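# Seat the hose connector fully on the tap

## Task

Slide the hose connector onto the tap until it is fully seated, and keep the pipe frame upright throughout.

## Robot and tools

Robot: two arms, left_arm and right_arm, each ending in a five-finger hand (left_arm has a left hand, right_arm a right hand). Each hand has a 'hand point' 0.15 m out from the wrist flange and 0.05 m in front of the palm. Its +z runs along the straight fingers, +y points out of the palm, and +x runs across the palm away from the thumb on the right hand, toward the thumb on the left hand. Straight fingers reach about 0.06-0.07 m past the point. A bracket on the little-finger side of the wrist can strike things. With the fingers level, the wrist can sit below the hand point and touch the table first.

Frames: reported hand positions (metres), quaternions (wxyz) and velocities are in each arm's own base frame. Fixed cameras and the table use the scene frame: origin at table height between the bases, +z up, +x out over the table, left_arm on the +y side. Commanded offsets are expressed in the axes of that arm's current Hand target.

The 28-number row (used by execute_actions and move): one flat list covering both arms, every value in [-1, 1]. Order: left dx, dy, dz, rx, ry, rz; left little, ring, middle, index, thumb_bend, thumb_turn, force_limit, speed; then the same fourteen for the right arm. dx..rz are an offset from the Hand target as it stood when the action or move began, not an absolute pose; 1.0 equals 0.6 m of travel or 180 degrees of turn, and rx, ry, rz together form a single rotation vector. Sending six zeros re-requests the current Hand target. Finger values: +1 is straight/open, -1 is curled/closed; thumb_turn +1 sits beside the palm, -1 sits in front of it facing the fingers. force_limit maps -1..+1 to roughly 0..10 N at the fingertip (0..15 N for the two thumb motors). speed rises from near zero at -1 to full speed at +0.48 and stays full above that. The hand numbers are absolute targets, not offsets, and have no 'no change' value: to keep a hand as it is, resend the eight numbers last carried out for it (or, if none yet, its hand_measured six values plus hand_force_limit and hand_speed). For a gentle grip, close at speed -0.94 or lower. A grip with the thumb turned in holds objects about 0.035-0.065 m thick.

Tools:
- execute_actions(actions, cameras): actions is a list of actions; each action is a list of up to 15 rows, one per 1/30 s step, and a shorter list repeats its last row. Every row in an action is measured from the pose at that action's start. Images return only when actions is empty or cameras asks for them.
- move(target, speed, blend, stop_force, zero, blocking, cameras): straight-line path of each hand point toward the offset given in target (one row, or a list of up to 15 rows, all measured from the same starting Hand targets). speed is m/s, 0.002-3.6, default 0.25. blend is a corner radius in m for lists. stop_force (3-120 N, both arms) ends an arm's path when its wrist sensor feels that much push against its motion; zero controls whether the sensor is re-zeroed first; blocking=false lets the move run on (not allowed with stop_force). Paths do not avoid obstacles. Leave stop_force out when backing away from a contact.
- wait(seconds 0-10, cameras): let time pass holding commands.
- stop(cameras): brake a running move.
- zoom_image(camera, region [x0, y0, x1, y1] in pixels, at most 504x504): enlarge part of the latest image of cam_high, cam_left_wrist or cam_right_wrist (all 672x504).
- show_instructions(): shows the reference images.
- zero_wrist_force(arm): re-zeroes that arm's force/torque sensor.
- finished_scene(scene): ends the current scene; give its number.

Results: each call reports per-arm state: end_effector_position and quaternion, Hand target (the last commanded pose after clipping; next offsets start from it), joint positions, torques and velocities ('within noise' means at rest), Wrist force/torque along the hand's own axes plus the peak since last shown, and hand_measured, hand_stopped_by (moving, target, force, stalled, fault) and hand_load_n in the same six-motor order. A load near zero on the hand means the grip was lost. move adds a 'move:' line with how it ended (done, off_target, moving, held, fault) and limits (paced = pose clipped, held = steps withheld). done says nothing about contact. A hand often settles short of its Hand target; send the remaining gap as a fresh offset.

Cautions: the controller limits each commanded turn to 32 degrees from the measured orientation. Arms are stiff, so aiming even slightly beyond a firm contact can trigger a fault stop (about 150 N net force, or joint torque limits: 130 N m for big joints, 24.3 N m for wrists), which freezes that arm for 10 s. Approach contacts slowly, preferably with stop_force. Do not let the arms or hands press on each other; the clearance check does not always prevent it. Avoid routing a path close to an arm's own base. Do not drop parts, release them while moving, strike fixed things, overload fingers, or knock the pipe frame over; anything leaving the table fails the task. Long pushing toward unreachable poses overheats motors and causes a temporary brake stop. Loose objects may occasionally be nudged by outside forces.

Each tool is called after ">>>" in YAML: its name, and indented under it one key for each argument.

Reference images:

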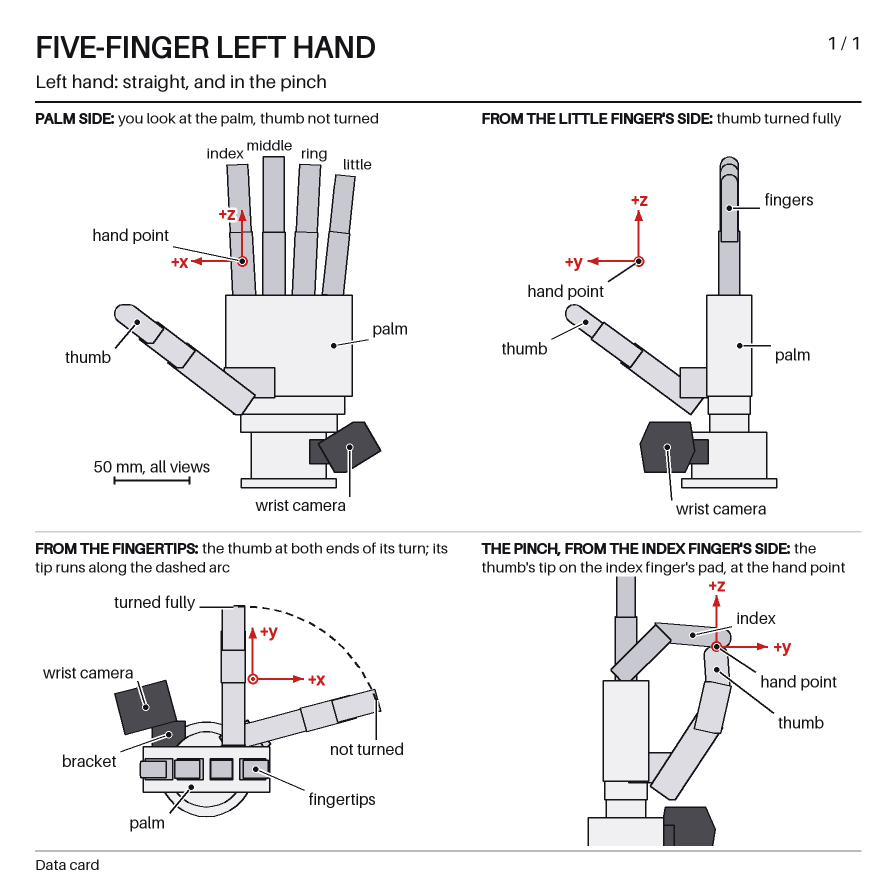

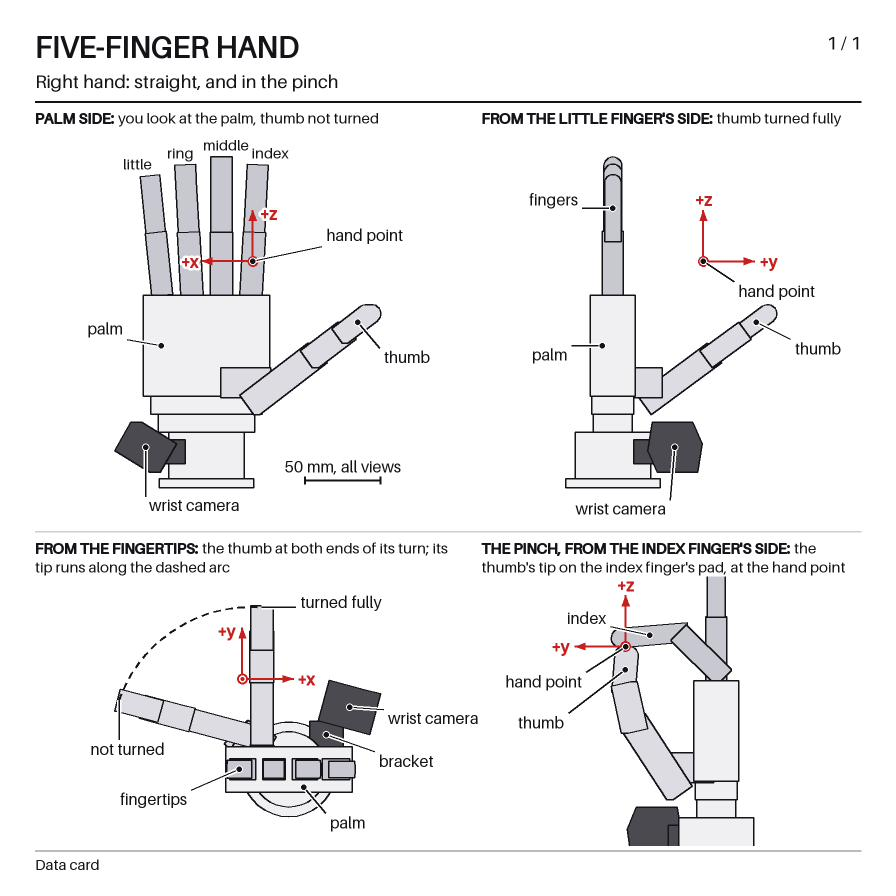

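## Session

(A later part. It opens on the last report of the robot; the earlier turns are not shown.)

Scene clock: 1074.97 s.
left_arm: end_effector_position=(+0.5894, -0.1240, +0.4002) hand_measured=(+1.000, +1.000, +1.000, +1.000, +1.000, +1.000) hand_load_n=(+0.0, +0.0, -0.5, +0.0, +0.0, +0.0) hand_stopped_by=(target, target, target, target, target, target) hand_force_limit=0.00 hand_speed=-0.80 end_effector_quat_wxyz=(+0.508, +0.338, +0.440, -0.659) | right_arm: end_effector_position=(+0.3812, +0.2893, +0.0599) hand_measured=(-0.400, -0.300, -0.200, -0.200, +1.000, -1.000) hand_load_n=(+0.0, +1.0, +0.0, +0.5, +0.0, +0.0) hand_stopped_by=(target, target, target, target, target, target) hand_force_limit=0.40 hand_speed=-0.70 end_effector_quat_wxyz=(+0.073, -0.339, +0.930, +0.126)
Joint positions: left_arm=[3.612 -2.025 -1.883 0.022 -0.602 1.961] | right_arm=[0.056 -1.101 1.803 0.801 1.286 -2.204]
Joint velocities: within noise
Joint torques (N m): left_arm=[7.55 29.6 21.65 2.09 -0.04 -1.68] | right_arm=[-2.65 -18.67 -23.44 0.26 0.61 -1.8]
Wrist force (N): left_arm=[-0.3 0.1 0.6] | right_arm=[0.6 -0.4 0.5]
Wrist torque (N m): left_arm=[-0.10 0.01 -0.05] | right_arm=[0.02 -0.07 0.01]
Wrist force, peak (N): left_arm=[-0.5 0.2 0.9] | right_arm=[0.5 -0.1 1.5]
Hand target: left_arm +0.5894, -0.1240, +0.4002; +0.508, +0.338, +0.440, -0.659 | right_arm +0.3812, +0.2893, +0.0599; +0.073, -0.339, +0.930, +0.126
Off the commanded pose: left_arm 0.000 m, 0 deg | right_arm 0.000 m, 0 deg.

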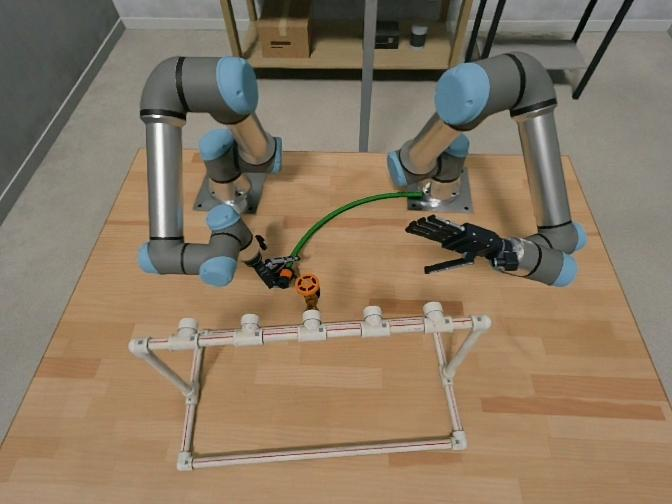

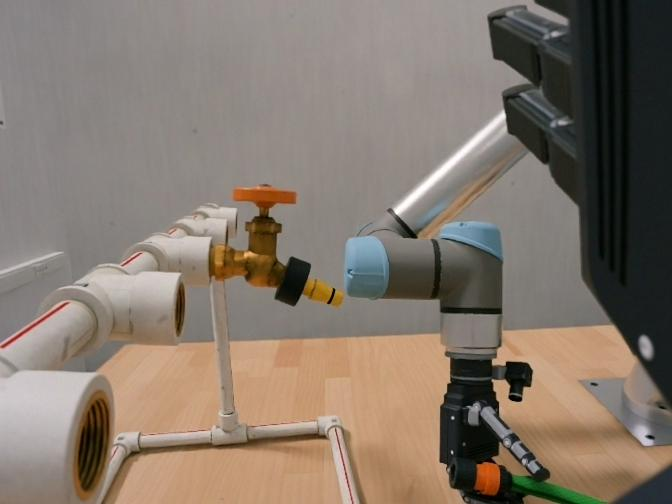

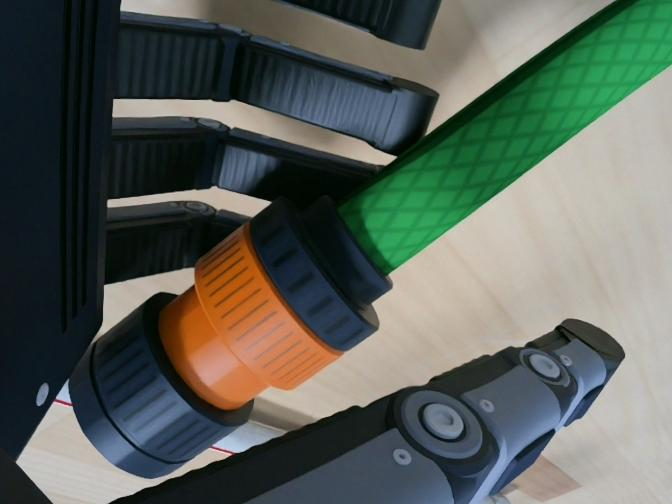

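>>> zoom_image:
  camera: "cam_left_wrist"
  region: [400, 330, 640, 504]

>>> zoom_image:
  camera: "cam_right_wrist"
  region: [0, 0, 504, 504]

Scaled by 2.100 from the camera's 672x504 image, which has a finer 960x720 frame.

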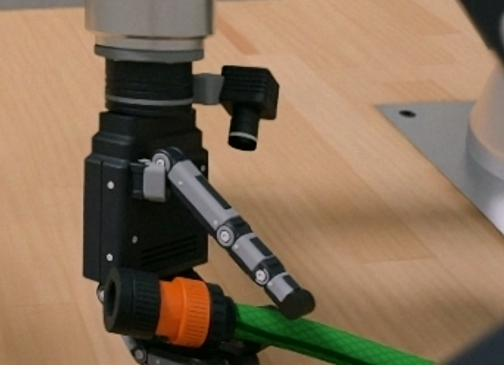

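Scaled by 1.000.

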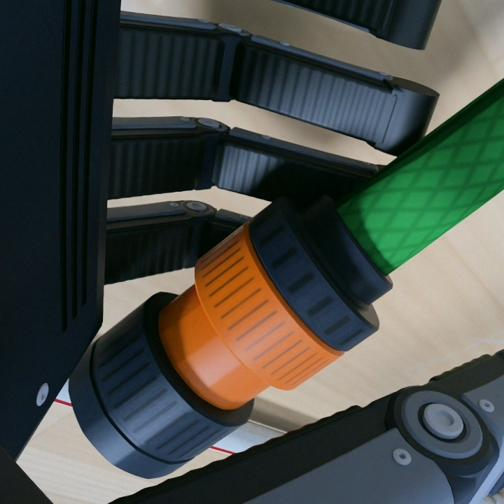

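>>> move:
  target: [0,0,0,0,0,0,1,1,1,1,1,1,0,-0.8,0,0,0,0,0,0,-0.5,-0.5,-0.5,-0.5,1,-1,-0.6,-0.94]
  cameras: ["cam_right_wrist","cam_left_wrist"]

Scene clock: 1193.73 s.
left_arm: end_effector_position=(+0.5894, -0.1240, +0.4002) hand_measured=(+1.000, +1.000, +1.000, +1.000, +1.000, +1.000) hand_load_n=(+0.0, +0.0, +0.0, +0.0, +0.0, +0.0) hand_stopped_by=(target, target, target, target, target, target) hand_force_limit=0.00 hand_speed=-0.80 end_effector_quat_wxyz=(+0.508, +0.338, +0.440, -0.659) | right_arm: end_effector_position=(+0.3812, +0.2893, +0.0599) hand_measured=(-0.500, -0.500, -0.500, -0.500, +1.000, -1.000) hand_load_n=(+0.0, +0.0, +1.0, +0.0, +0.0, +0.0) hand_stopped_by=(target, target, target, target, target, target) hand_force_limit=-0.60 hand_speed=-0.94 end_effector_quat_wxyz=(+0.073, -0.339, +0.930, +0.126)
Joint positions: left_arm=[3.612 -2.025 -1.883 0.022 -0.602 1.961] | right_arm=[0.056 -1.101 1.803 0.801 1.286 -2.204]
Joint torques (N m): left_arm=[9.14 28.59 21.72 2 0.03 -1.68] | right_arm=[-0.46 -19.04 -22.72 0.42 0.55 -1.21]
Wrist force (N): left_arm=[-0.4 0.0 0.4] | right_arm=[0.5 0.0 0.5]
Wrist torque (N m): left_arm=[-0.10 0.02 -0.05] | right_arm=[0.02 -0.08 0.03]
Wrist force, peak (N): left_arm=[-0.7 0.2 0.7] | right_arm=[0.6 -0.4 1.4]
Hand target: left_arm +0.5894, -0.1240, +0.4002; +0.508, +0.338, +0.440, -0.659 | right_arm +0.3812, +0.2893, +0.0599; +0.073, -0.339, +0.930, +0.126
Off the commanded pose: left_arm 0.000 m, 0 deg | right_arm 0.000 m, 0 deg.
move: done
Images, in order (width x height): cam_left_wrist 672x504, cam_right_wrist 672x504.

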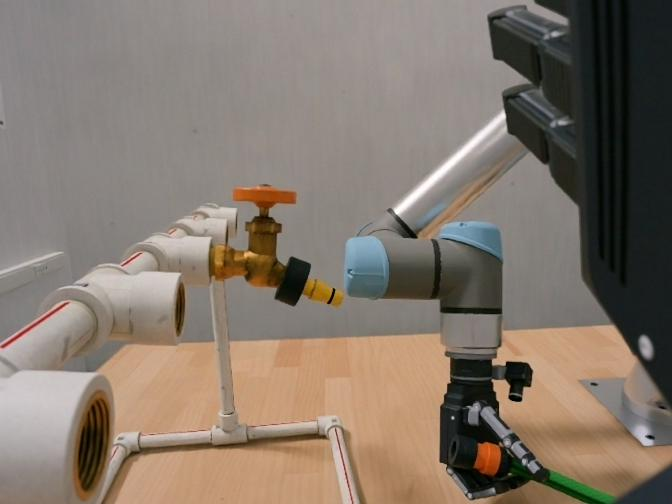

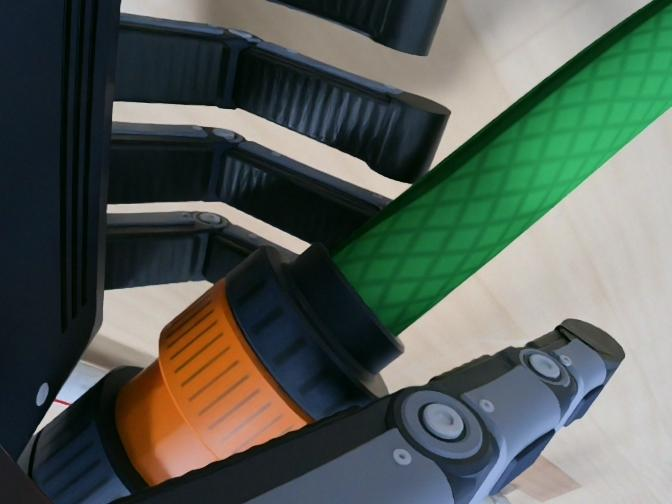

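>>> move:
  target: [0,0,0,0,0,0,1,1,1,1,1,1,0,-0.8,-0.0037,0.0031,-0.016,0.1086,-0.0620,0.1563,-0.5,-0.5,-0.5,-0.5,1,-1,-0.6,-0.94]
  speed: 0.1
  cameras: ["cam_right_wrist","cam_left_wrist","cam_high"]

Scene clock: 1200.97 s.
left_arm: end_effector_position=(+0.5894, -0.1240, +0.4002) hand_measured=(+1.000, +1.000, +1.000, +1.000, +1.000, +1.000) hand_load_n=(+0.0, +0.0, +0.0, +0.0, +0.0, +0.0) hand_stopped_by=(target, target, target, target, target, target) hand_force_limit=0.00 hand_speed=-0.80 end_effector_quat_wxyz=(+0.508, +0.338, +0.440, -0.659) | right_arm: end_effector_position=(+0.3811, +0.2893, +0.0700) hand_measured=(-0.500, -0.500, -0.500, -0.500, +1.000, -1.000) hand_load_n=(+0.0, +0.0, +0.5, +0.5, +0.0, +0.0) hand_stopped_by=(target, target, target, target, target, target) hand_force_limit=-0.60 hand_speed=-0.94 end_effector_quat_wxyz=(+0.185, -0.073, +0.980, +0.014)
Joint positions: left_arm=[3.612 -2.025 -1.883 0.022 -0.602 1.961] | right_arm=[0.265 -1.32 1.999 0.522 1.612 -1.463]
Joint torques (N m): left_arm=[9.37 28.45 21.71 2.1 0.09 -1.6] | right_arm=[-4.37 -12.91 -23.7 3.5 -0.91 -0.69]
Wrist force (N): left_arm=[-0.6 0.0 0.6] | right_arm=[0.0 -0.2 0.0]
Wrist torque (N m): left_arm=[-0.10 0.05 -0.06] | right_arm=[0.04 0.01 0.04]
Wrist force, peak (N): left_arm=[-0.7 0.1 0.8] | right_arm=[1.0 0.1 1.4]
Hand target: left_arm +0.5894, -0.1240, +0.4002; +0.508, +0.338, +0.440, -0.659 | right_arm +0.3812, +0.2893, +0.0700; +0.185, -0.073, +0.980, +0.014
Off the commanded pose: left_arm 0.000 m, 0 deg | right_arm 0.000 m, 0 deg.
move: done

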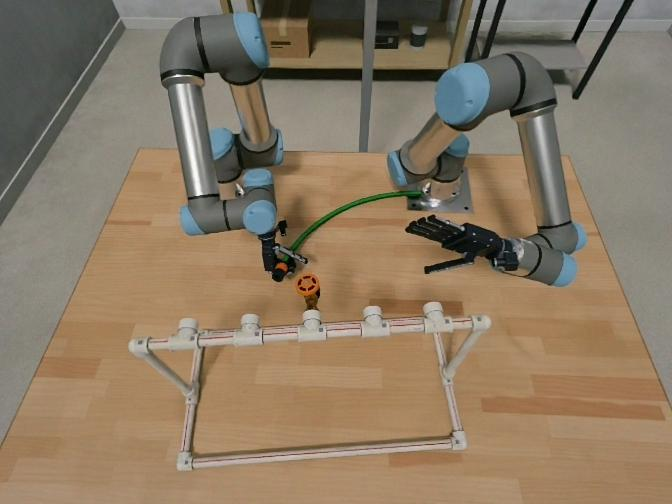

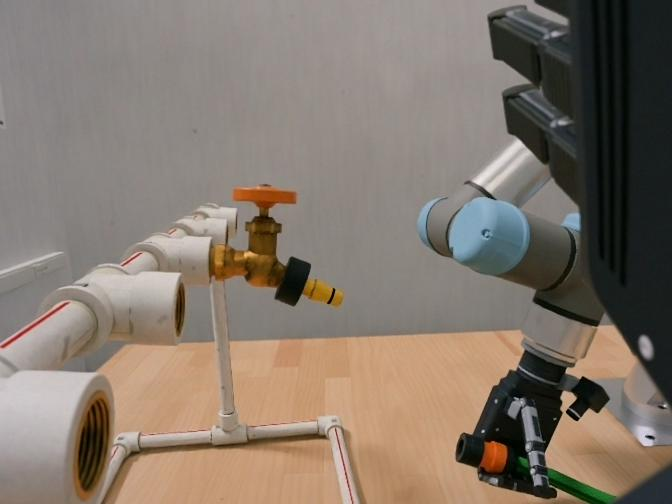

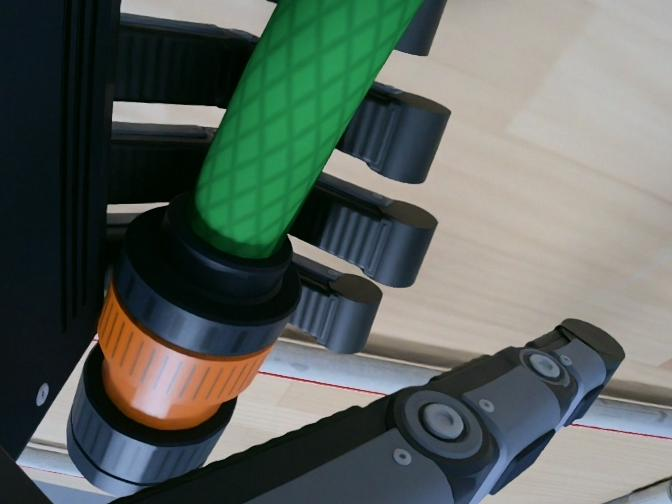

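>>> move:
  target: [0,0,0,0,0,0,1,1,1,1,1,1,0,-0.8,0,0,0,0,0,0,-0.9,-0.9,-0.9,-0.9,1,-1,-0.2,-0.9]
  cameras: ["cam_right_wrist","cam_left_wrist"]

Scene clock: 1248.03 s.
left_arm: end_effector_position=(+0.5894, -0.1240, +0.4002) hand_measured=(+1.000, +1.000, +1.000, +1.000, +1.000, +1.000) hand_load_n=(+0.0, +0.0, +0.0, +0.0, +0.0, +0.0) hand_stopped_by=(target, target, target, target, target, target) hand_force_limit=0.00 hand_speed=-0.80 end_effector_quat_wxyz=(+0.508, +0.338, +0.440, -0.659) | right_arm: end_effector_position=(+0.3812, +0.2893, +0.0700) hand_measured=(-0.900, -0.900, -0.900, -0.750, +1.000, -1.000) hand_load_n=(+1.5, +0.0, +0.0, +0.0, +0.0, +0.0) hand_stopped_by=(target, target, target, force, target, target) hand_force_limit=-0.20 hand_speed=-0.90 end_effector_quat_wxyz=(+0.185, -0.073, +0.980, +0.014)
Joint positions: left_arm=[3.612 -2.025 -1.883 0.022 -0.602 1.961] | right_arm=[0.265 -1.32 1.999 0.522 1.612 -1.463]
Joint torques (N m): left_arm=[7.78 29.01 21.01 2.02 0.06 -1.75] | right_arm=[-5.47 -12.97 -22.86 3.4 -0.86 -0.27]
Wrist force (N): left_arm=[-0.4 0.0 0.5] | right_arm=[0.5 0.3 0.7]
Wrist torque (N m): left_arm=[-0.10 0.02 -0.05] | right_arm=[0.05 -0.13 0.14]
Wrist force, peak (N): left_arm=[-0.8 0.0 0.6] | right_arm=[1.0 0.5 1.4]
Hand target: left_arm +0.5894, -0.1240, +0.4002; +0.508, +0.338, +0.440, -0.659 | right_arm +0.3812, +0.2893, +0.0700; +0.185, -0.073, +0.980, +0.014
Off the commanded pose: left_arm 0.000 m, 0 deg | right_arm 0.000 m, 0 deg.
move: done
Images, in order (width x height): cam_left_wrist 672x504, cam_right_wrist 672x504.

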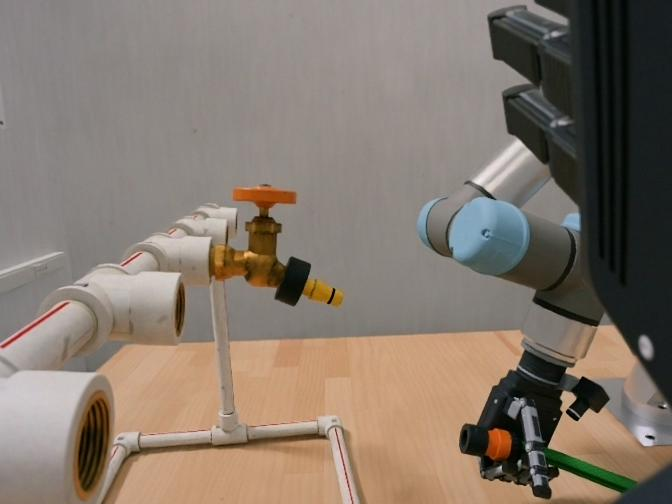

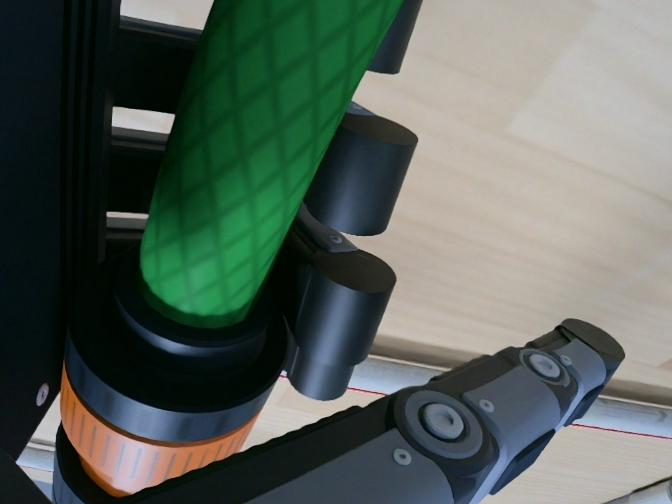

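>>> move:
  target: [0,0,0,0,0,0,1,1,1,1,1,1,0,-0.8,0,0,0,0,0,0,-0.9,-0.9,-0.9,-0.9,-0.2,-1,-0.4,-0.9]
  cameras: ["cam_right_wrist","cam_left_wrist"]

>>> zoom_image:
  camera: "cam_left_wrist"
  region: [430, 350, 630, 504]

Scene clock: 1258.87 s.
left_arm: end_effector_position=(+0.5894, -0.1240, +0.4002) hand_measured=(+1.000, +1.000, +1.000, +1.000, +1.000, +1.000) hand_load_n=(+0.0, +0.0, +0.0, +0.0, +0.0, +0.0) hand_stopped_by=(target, target, target, target, target, target) hand_force_limit=0.00 hand_speed=-0.80 end_effector_quat_wxyz=(+0.508, +0.338, +0.440, -0.659) | right_arm: end_effector_position=(+0.3812, +0.2893, +0.0700) hand_measured=(-0.900, -0.900, -0.900, -0.750, +0.518, -1.000) hand_load_n=(+1.5, +0.0, -1.0, +0.0, +5.0, +1.5) hand_stopped_by=(target, target, target, force, force, target) hand_force_limit=-0.40 hand_speed=-0.90 end_effector_quat_wxyz=(+0.185, -0.073, +0.980, +0.014)
Joint positions: left_arm=[3.612 -2.025 -1.883 0.022 -0.602 1.961] | right_arm=[0.265 -1.32 1.999 0.522 1.612 -1.463]
Joint torques (N m): left_arm=[8.77 28.82 21.4 2.08 0.07 -1.96] | right_arm=[-4.15 -13.21 -22.06 3.04 -1.71 -1.91]
Wrist force (N): left_arm=[-0.2 0.4 0.6] | right_arm=[0.7 0.7 0.8]
Wrist torque (N m): left_arm=[-0.06 0.00 -0.06] | right_arm=[0.12 -0.15 0.16]
Wrist force, peak (N): left_arm=[-0.6 0.1 0.8] | right_arm=[1.0 0.5 1.3]
Hand target: left_arm +0.5894, -0.1240, +0.4002; +0.508, +0.338, +0.440, -0.659 | right_arm +0.3812, +0.2893, +0.0700; +0.185, -0.073, +0.980, +0.014
Off the commanded pose: left_arm 0.000 m, 0 deg | right_arm 0.000 m, 0 deg.
move: done
Images, in order (width x height): cam_left_wrist 672x504, cam_right_wrist 672x504.

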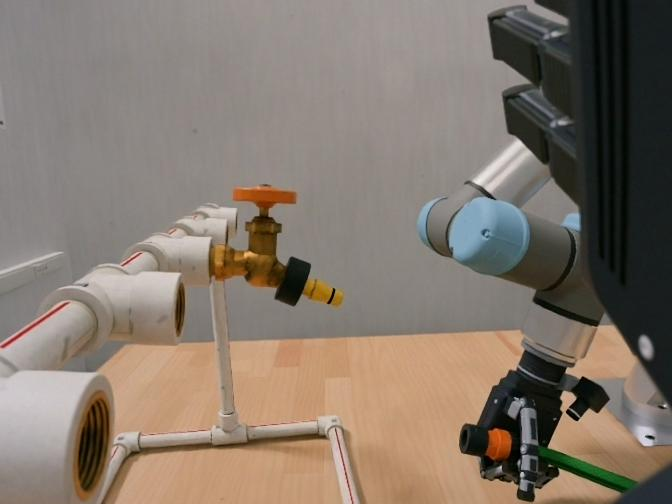

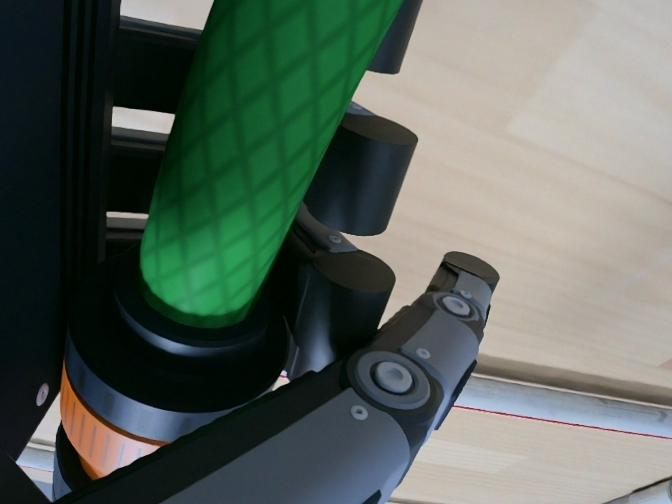

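Scaled by 2.520 from the camera's 672x504 image, which has a finer 960x720 frame.

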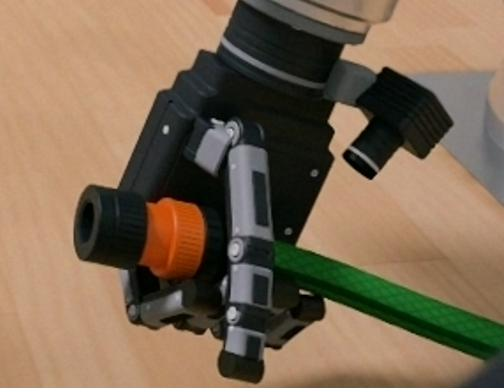

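>>> move:
  target: [0,0,0,0,0,0,1,1,1,1,1,1,0,-0.8,0,0,0,0,0,0,-1,-1,-1,-1,-0.3,-1,0.2,-0.9]
  cameras: ["cam_left_wrist"]

>>> zoom_image:
  camera: "cam_left_wrist"
  region: [430, 350, 630, 504]

Scene clock: 1266.10 s.
left_arm: end_effector_position=(+0.5894, -0.1240, +0.4002) hand_measured=(+1.000, +1.000, +1.000, +1.000, +1.000, +1.000) hand_load_n=(+0.0, +0.0, +0.0, +0.0, +0.0, +0.0) hand_stopped_by=(target, target, target, target, target, target) hand_force_limit=0.00 hand_speed=-0.80 end_effector_quat_wxyz=(+0.508, +0.338, +0.440, -0.659) | right_arm: end_effector_position=(+0.3812, +0.2893, +0.0700) hand_measured=(-1.000, -1.000, -0.916, -0.906, +0.490, -1.000) hand_load_n=(+0.5, +0.0, +10.0, +6.0, +9.0, +2.0) hand_stopped_by=(target, target, force, force, force, target) hand_force_limit=0.20 hand_speed=-0.90 end_effector_quat_wxyz=(+0.185, -0.073, +0.980, +0.014)
Joint positions: left_arm=[3.612 -2.025 -1.883 0.022 -0.602 1.961] | right_arm=[0.265 -1.32 1.999 0.522 1.612 -1.463]
Joint torques (N m): left_arm=[8.32 29.11 21.56 2.23 -0.06 -1.74] | right_arm=[-5.19 -14.01 -21.16 2.9 -1.51 -1.98]
Wrist force (N): left_arm=[-0.6 0.0 0.7] | right_arm=[0.1 0.5 0.6]
Wrist torque (N m): left_arm=[-0.11 0.05 -0.07] | right_arm=[0.08 -0.06 0.13]
Wrist force, peak (N): left_arm=[-0.7 -0.1 0.8] | right_arm=[0.7 0.7 1.3]
Hand target: left_arm +0.5894, -0.1240, +0.4002; +0.508, +0.338, +0.440, -0.659 | right_arm +0.3812, +0.2893, +0.0700; +0.185, -0.073, +0.980, +0.014
Off the commanded pose: left_arm 0.000 m, 0 deg | right_arm 0.000 m, 0 deg.
move: done
Images, in order (width x height): cam_left_wrist 672x504.

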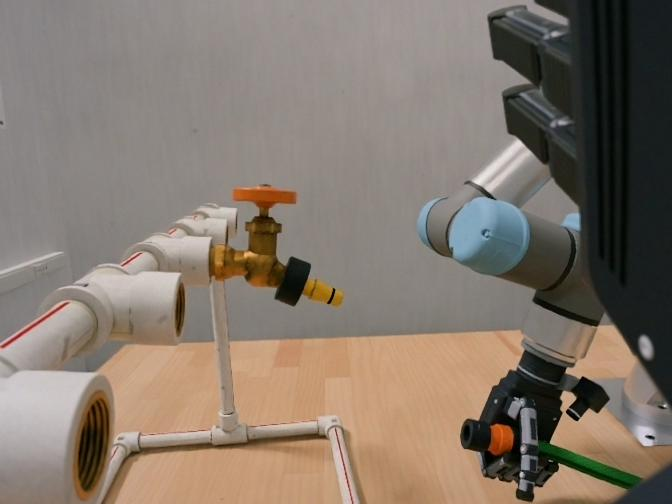

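Scaled by 2.520 from the camera's 672x504 image, which has a finer 960x720 frame.

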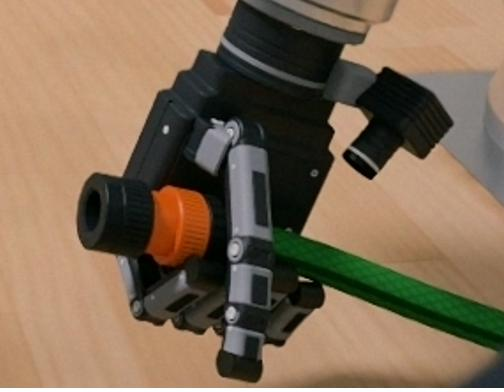

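>>> move:
  target: [0,0,0,0,0,0,1,1,1,1,1,1,0,-0.8,-0.134,0.176,-0.270,0,-0.1,0,-1,-1,-1,-1,-0.3,-1,0.2,-0.9]
  speed: 0.08
  cameras: ["cam_left_wrist","cam_high","cam_right_wrist"]

>>> zoom_image:
  camera: "cam_left_wrist"
  region: [240, 180, 540, 404]

>>> zoom_image:
  camera: "cam_high"
  region: [220, 180, 400, 340]

Scene clock: 1296.17 s.
left_arm: end_effector_position=(+0.5894, -0.1240, +0.4002) hand_measured=(+1.000, +1.000, +1.000, +1.000, +1.000, +1.000) hand_load_n=(+0.0, +0.0, +0.0, +0.0, +0.0, +0.0) hand_stopped_by=(target, target, target, target, target, target) hand_force_limit=0.00 hand_speed=-0.80 end_effector_quat_wxyz=(+0.508, +0.338, +0.440, -0.659) | right_arm: end_effector_position=(+0.3812, +0.3960, +0.2503) hand_measured=(-1.000, -1.000, -0.916, -0.906, +0.490, -1.000) hand_load_n=(+0.5, +0.5, +10.0, +0.0, +9.0, +2.0) hand_stopped_by=(target, target, force, force, force, target) hand_force_limit=0.20 hand_speed=-0.90 end_effector_quat_wxyz=(+0.336, -0.070, +0.939, +0.025) end_effector_velocity=(-0.001, +0.000, -0.002) end_effector_angular_velocity=(-0.001, +0.003, +0.004)
Joint positions: left_arm=[3.612 -2.025 -1.883 0.022 -0.602 1.961] | right_arm=[0.61 -1.452 1.712 0.677 1.856 -1.204]
Joint velocities: left_arm=[within noise] | right_arm=[-0.003 0 0.005 -0.003 -0.005 -0.004]
Joint torques (N m): left_arm=[8.72 29.17 21.33 2.09 0.08 -1.62] | right_arm=[-5.56 -11.08 -5.4 -1.02 -1.39 -2.6]
Wrist force (N): left_arm=[-0.2 0.1 0.7] | right_arm=[1.6 0.3 0.8]
Wrist torque (N m): left_arm=[-0.11 0.02 -0.05] | right_arm=[0.05 -0.15 0.16]
Wrist force, peak (N): left_arm=[-0.6 0.2 0.8] | right_arm=[1.6 0.7 1.3]
Hand target: left_arm +0.5894, -0.1240, +0.4002; +0.508, +0.338, +0.440, -0.659 | right_arm +0.3812, +0.3960, +0.2502; +0.336, -0.070, +0.939, +0.025
Off the commanded pose: left_arm 0.000 m, 0 deg | right_arm 0.000 m, 0 deg.
move: done

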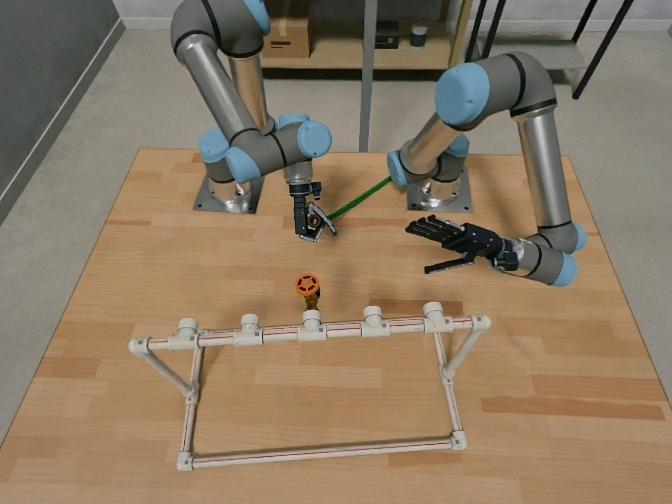

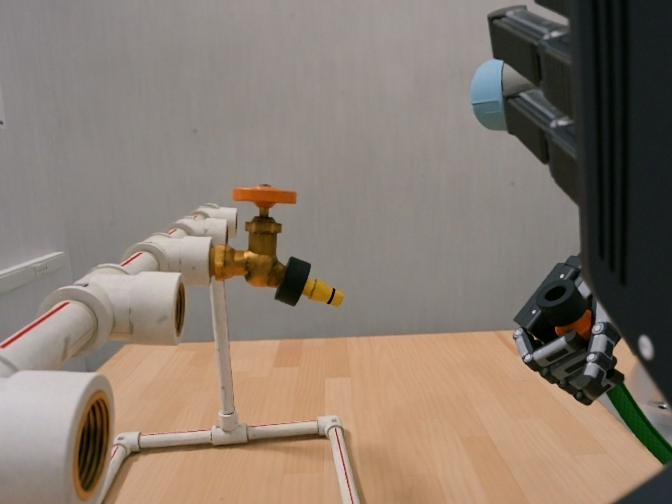

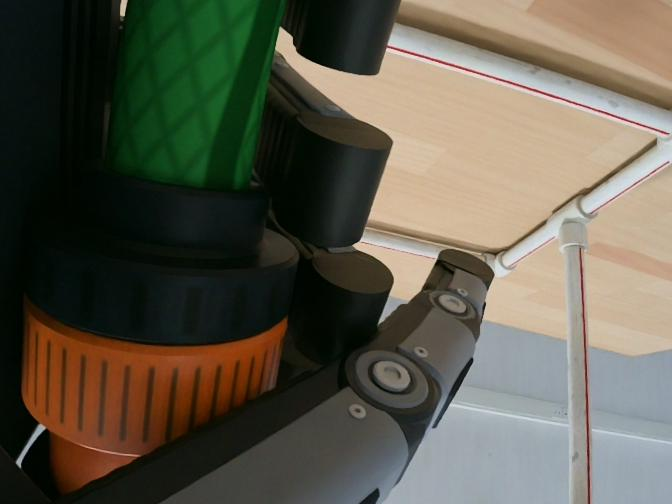

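Scaled by 1.680 from the camera's 672x504 image, which has a finer 960x720 frame.

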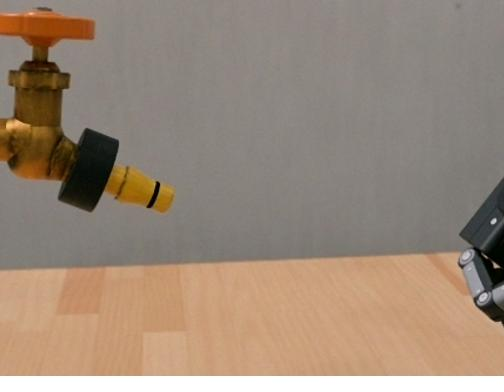

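Scaled by 2.800 from the camera's 672x504 image, which has a finer 960x720 frame.

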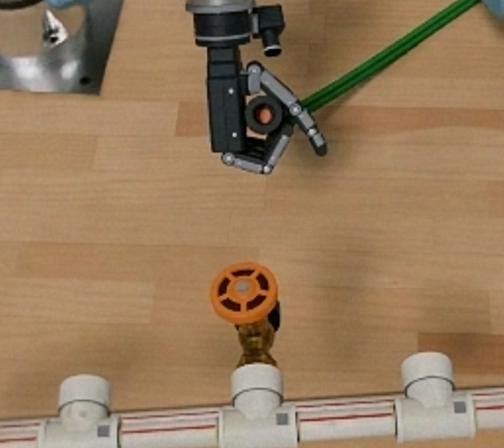

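>>> move:
  target: [0,0,0,0,0,0,1,1,1,1,1,1,0,-0.8,-0.072,-0.007,0.0755,0,0.1667,0,-1,-1,-1,-0.97,-0.3,-1,0.2,-0.9]
  speed: 0.08
  cameras: ["cam_left_wrist","cam_high","cam_right_wrist"]

>>> zoom_image:
  camera: "cam_left_wrist"
  region: [240, 180, 540, 404]

>>> zoom_image:
  camera: "cam_high"
  region: [220, 180, 400, 340]

Scene clock: 1353.50 s.
left_arm: end_effector_position=(+0.5894, -0.1240, +0.4002) hand_measured=(+1.000, +1.000, +1.000, +1.000, +1.000, +1.000) hand_load_n=(+0.0, +0.0, +0.0, +0.0, +0.0, +0.0) hand_stopped_by=(target, target, target, target, target, target) hand_force_limit=0.00 hand_speed=-0.80 end_effector_quat_wxyz=(+0.508, +0.338, +0.440, -0.659) | right_arm: end_effector_position=(+0.4434, +0.4011, +0.2424) hand_measured=(-1.000, -1.000, -0.916, -0.968, +0.490, -1.000) hand_load_n=(+2.5, +0.0, +10.0, +3.5, +10.0, +1.5) hand_stopped_by=(target, target, force, target, force, target) hand_force_limit=0.20 hand_speed=-0.90 end_effector_quat_wxyz=(+0.081, -0.074, +0.994, +0.006)
Joint positions: left_arm=[3.612 -2.025 -1.883 0.022 -0.602 1.961] | right_arm=[0.447 -1.091 1.193 1.313 1.618 -1.277]
Joint torques (N m): left_arm=[8.22 29.26 21.55 2.12 0.02 -1.57] | right_arm=[7.67 -48.82 -7.31 0.86 1.59 2.02]
Wrist force (N): left_arm=[-0.4 0.3 0.4] | right_arm=[0.1 0.5 1.8]
Wrist torque (N m): left_arm=[-0.06 0.05 -0.07] | right_arm=[0.11 -0.20 0.01]
Wrist force, peak (N): left_arm=[-0.6 0.0 0.9] | right_arm=[2.1 0.0 1.0]
Hand target: left_arm +0.5894, -0.1240, +0.4002; +0.508, +0.338, +0.440, -0.659 | right_arm +0.4433, +0.4011, +0.2425; +0.081, -0.074, +0.994, +0.006
Off the commanded pose: left_arm 0.000 m, 0 deg | right_arm 0.000 m, 0 deg.
move: done

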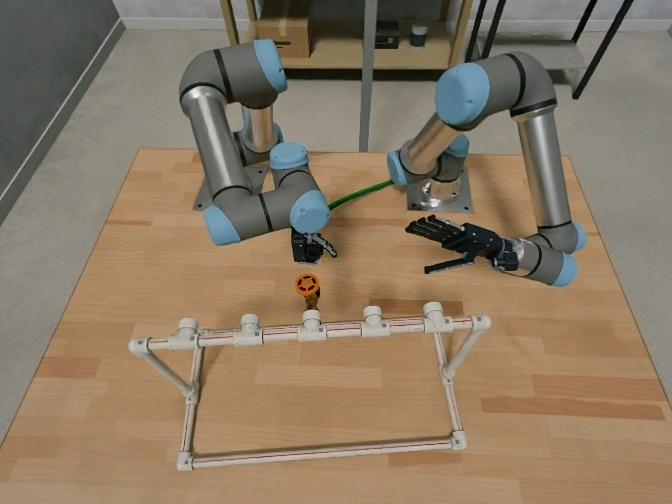

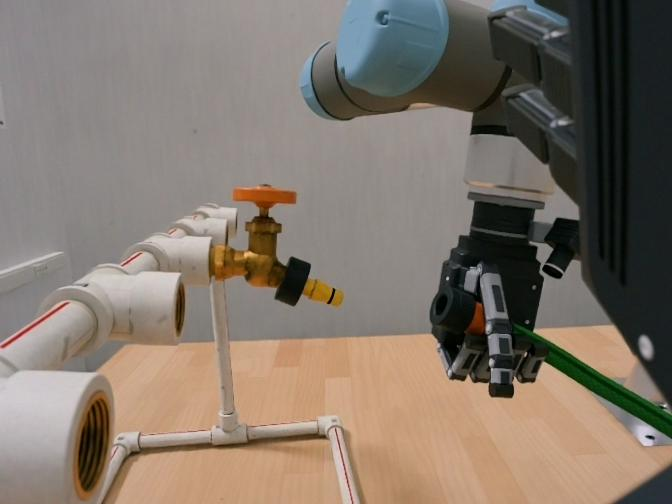

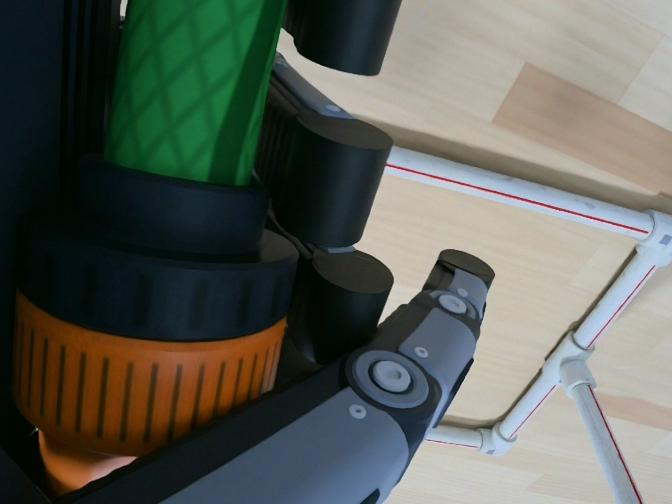

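Scaled by 1.680 from the camera's 672x504 image, which has a finer 960x720 frame.

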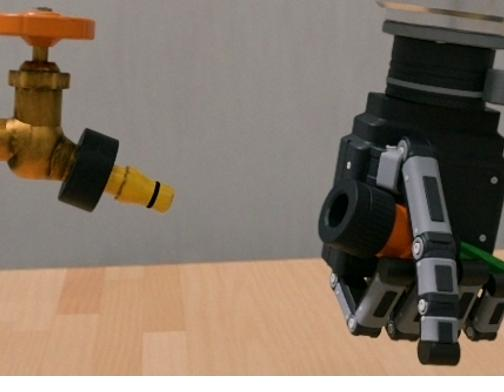

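Scaled by 2.800 from the camera's 672x504 image, which has a finer 960x720 frame.

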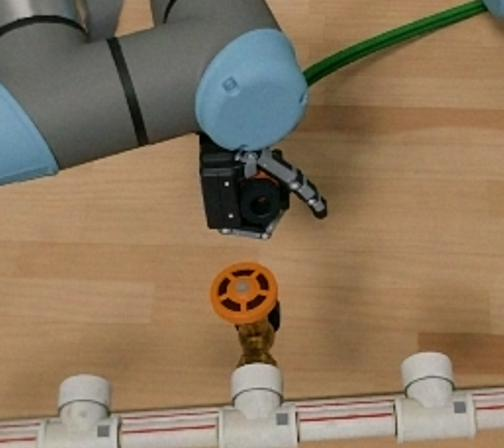

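>>> zoom_image:
  camera: "cam_left_wrist"
  region: [400, 250, 520, 350]

>>> zoom_image:
  camera: "cam_high"
  region: [270, 220, 350, 320]

Scaled by 4.200 from the camera's 672x504 image, which has a finer 960x720 frame.

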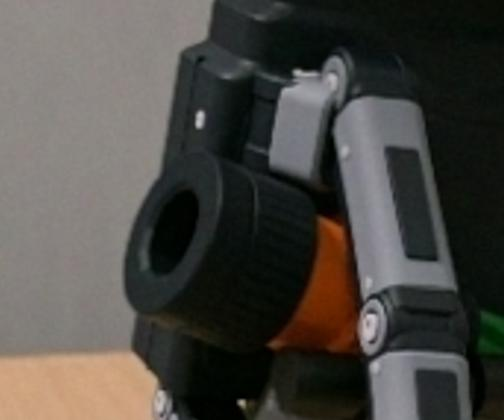

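Scaled by 5.040 from the camera's 672x504 image, which has a finer 960x720 frame.

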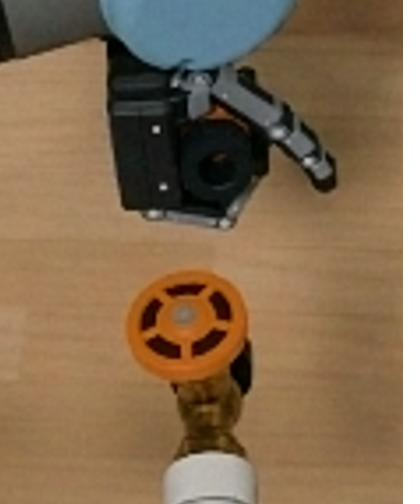

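>>> move:
  target: [0,0,0,0,0,0,1,1,1,1,1,1,0,-0.8,-0.0732,-0.0287,0.0167,0,0.0167,0,-1,-1,-1,-0.97,-0.3,-1,0.2,-0.9]
  speed: 0.06
  cameras: ["cam_left_wrist","cam_high"]

>>> zoom_image:
  camera: "cam_left_wrist"
  region: [260, 220, 460, 370]

>>> zoom_image:
  camera: "cam_high"
  region: [270, 220, 350, 320]

Scene clock: 1416.03 s.
left_arm: end_effector_position=(+0.5894, -0.1240, +0.4002) hand_measured=(+1.000, +1.000, +1.000, +1.000, +1.000, +1.000) hand_load_n=(+0.0, +0.0, +0.0, +0.0, +0.0, +0.0) hand_stopped_by=(target, target, target, target, target, target) hand_force_limit=0.00 hand_speed=-0.80 end_effector_quat_wxyz=(+0.508, +0.338, +0.440, -0.659) | right_arm: end_effector_position=(+0.4904, +0.3908, +0.2397) hand_measured=(-1.000, -1.000, -0.916, -0.968, +0.490, -1.000) hand_load_n=(+2.5, +0.0, +10.0, +3.5, +9.5, +1.5) hand_stopped_by=(target, target, force, target, force, target) hand_force_limit=0.20 hand_speed=-0.90 end_effector_quat_wxyz=(+0.055, -0.075, +0.996, +0.004)
Joint positions: left_arm=[3.612 -2.025 -1.883 0.022 -0.602 1.961] | right_arm=[0.384 -0.977 1.025 1.415 1.596 -1.337]
Joint torques (N m): left_arm=[8.11 29.33 21.1 2.17 0.09 -1.86] | right_arm=[6.68 -50.85 -9.67 0.52 1.34 2.37]
Wrist force (N): left_arm=[-0.3 0.2 0.6] | right_arm=[-0.3 0.5 1.3]
Wrist torque (N m): left_arm=[-0.08 0.02 -0.06] | right_arm=[0.14 -0.18 -0.09]
Wrist force, peak (N): left_arm=[-0.7 0.1 0.8] | right_arm=[-1.0 0.4 2.0]
Hand target: left_arm +0.5894, -0.1240, +0.4002; +0.508, +0.338, +0.440, -0.659 | right_arm +0.4903, +0.3908, +0.2397; +0.055, -0.075, +0.996, +0.004
Off the commanded pose: left_arm 0.000 m, 0 deg | right_arm 0.000 m, 0 deg.
move: done
Images, in order (width x height): cam_high 672x504, cam_left_wrist 672x504.

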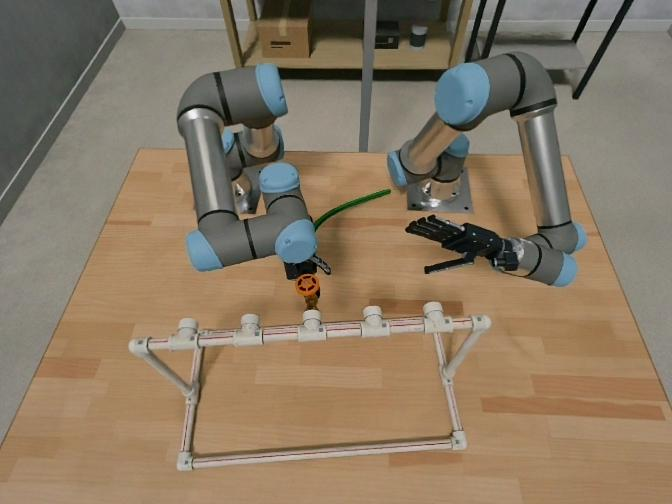

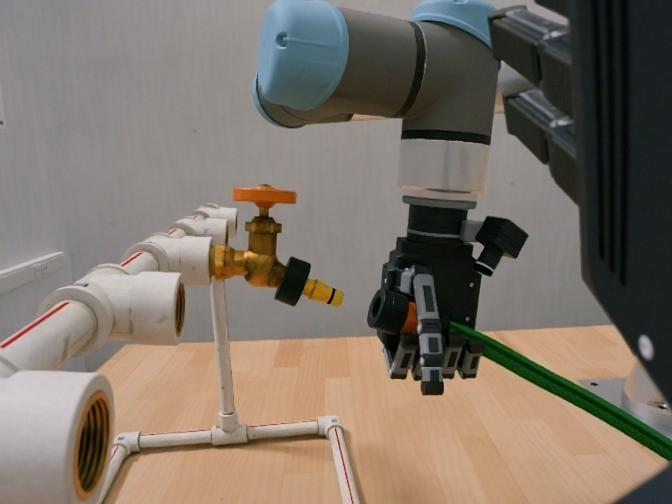

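Scaled by 2.520 from the camera's 672x504 image, which has a finer 960x720 frame.

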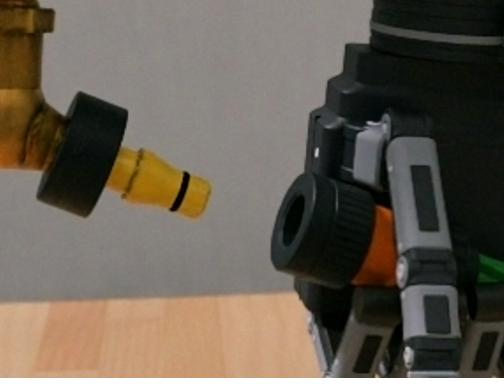

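Scaled by 5.040 from the camera's 672x504 image, which has a finer 960x720 frame.

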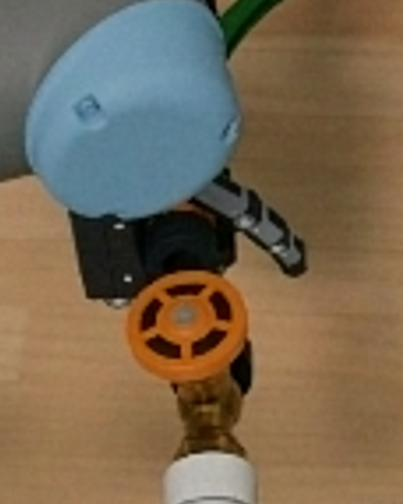

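>>> zoom_image:
  camera: "cam_left_wrist"
  region: [270, 245, 350, 315]

>>> zoom_image:
  camera: "cam_left_wrist"
  region: [355, 270, 435, 340]

Scaled by 6.300 from the camera's 672x504 image, which has a finer 960x720 frame.

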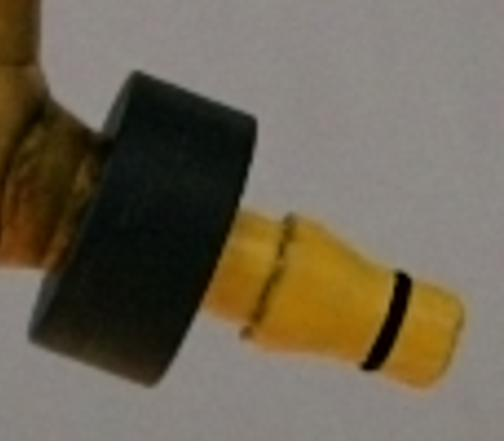

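Scaled by 6.300 from the camera's 672x504 image, which has a finer 960x720 frame.

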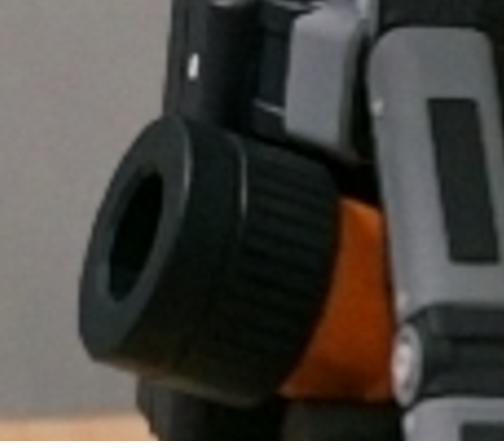

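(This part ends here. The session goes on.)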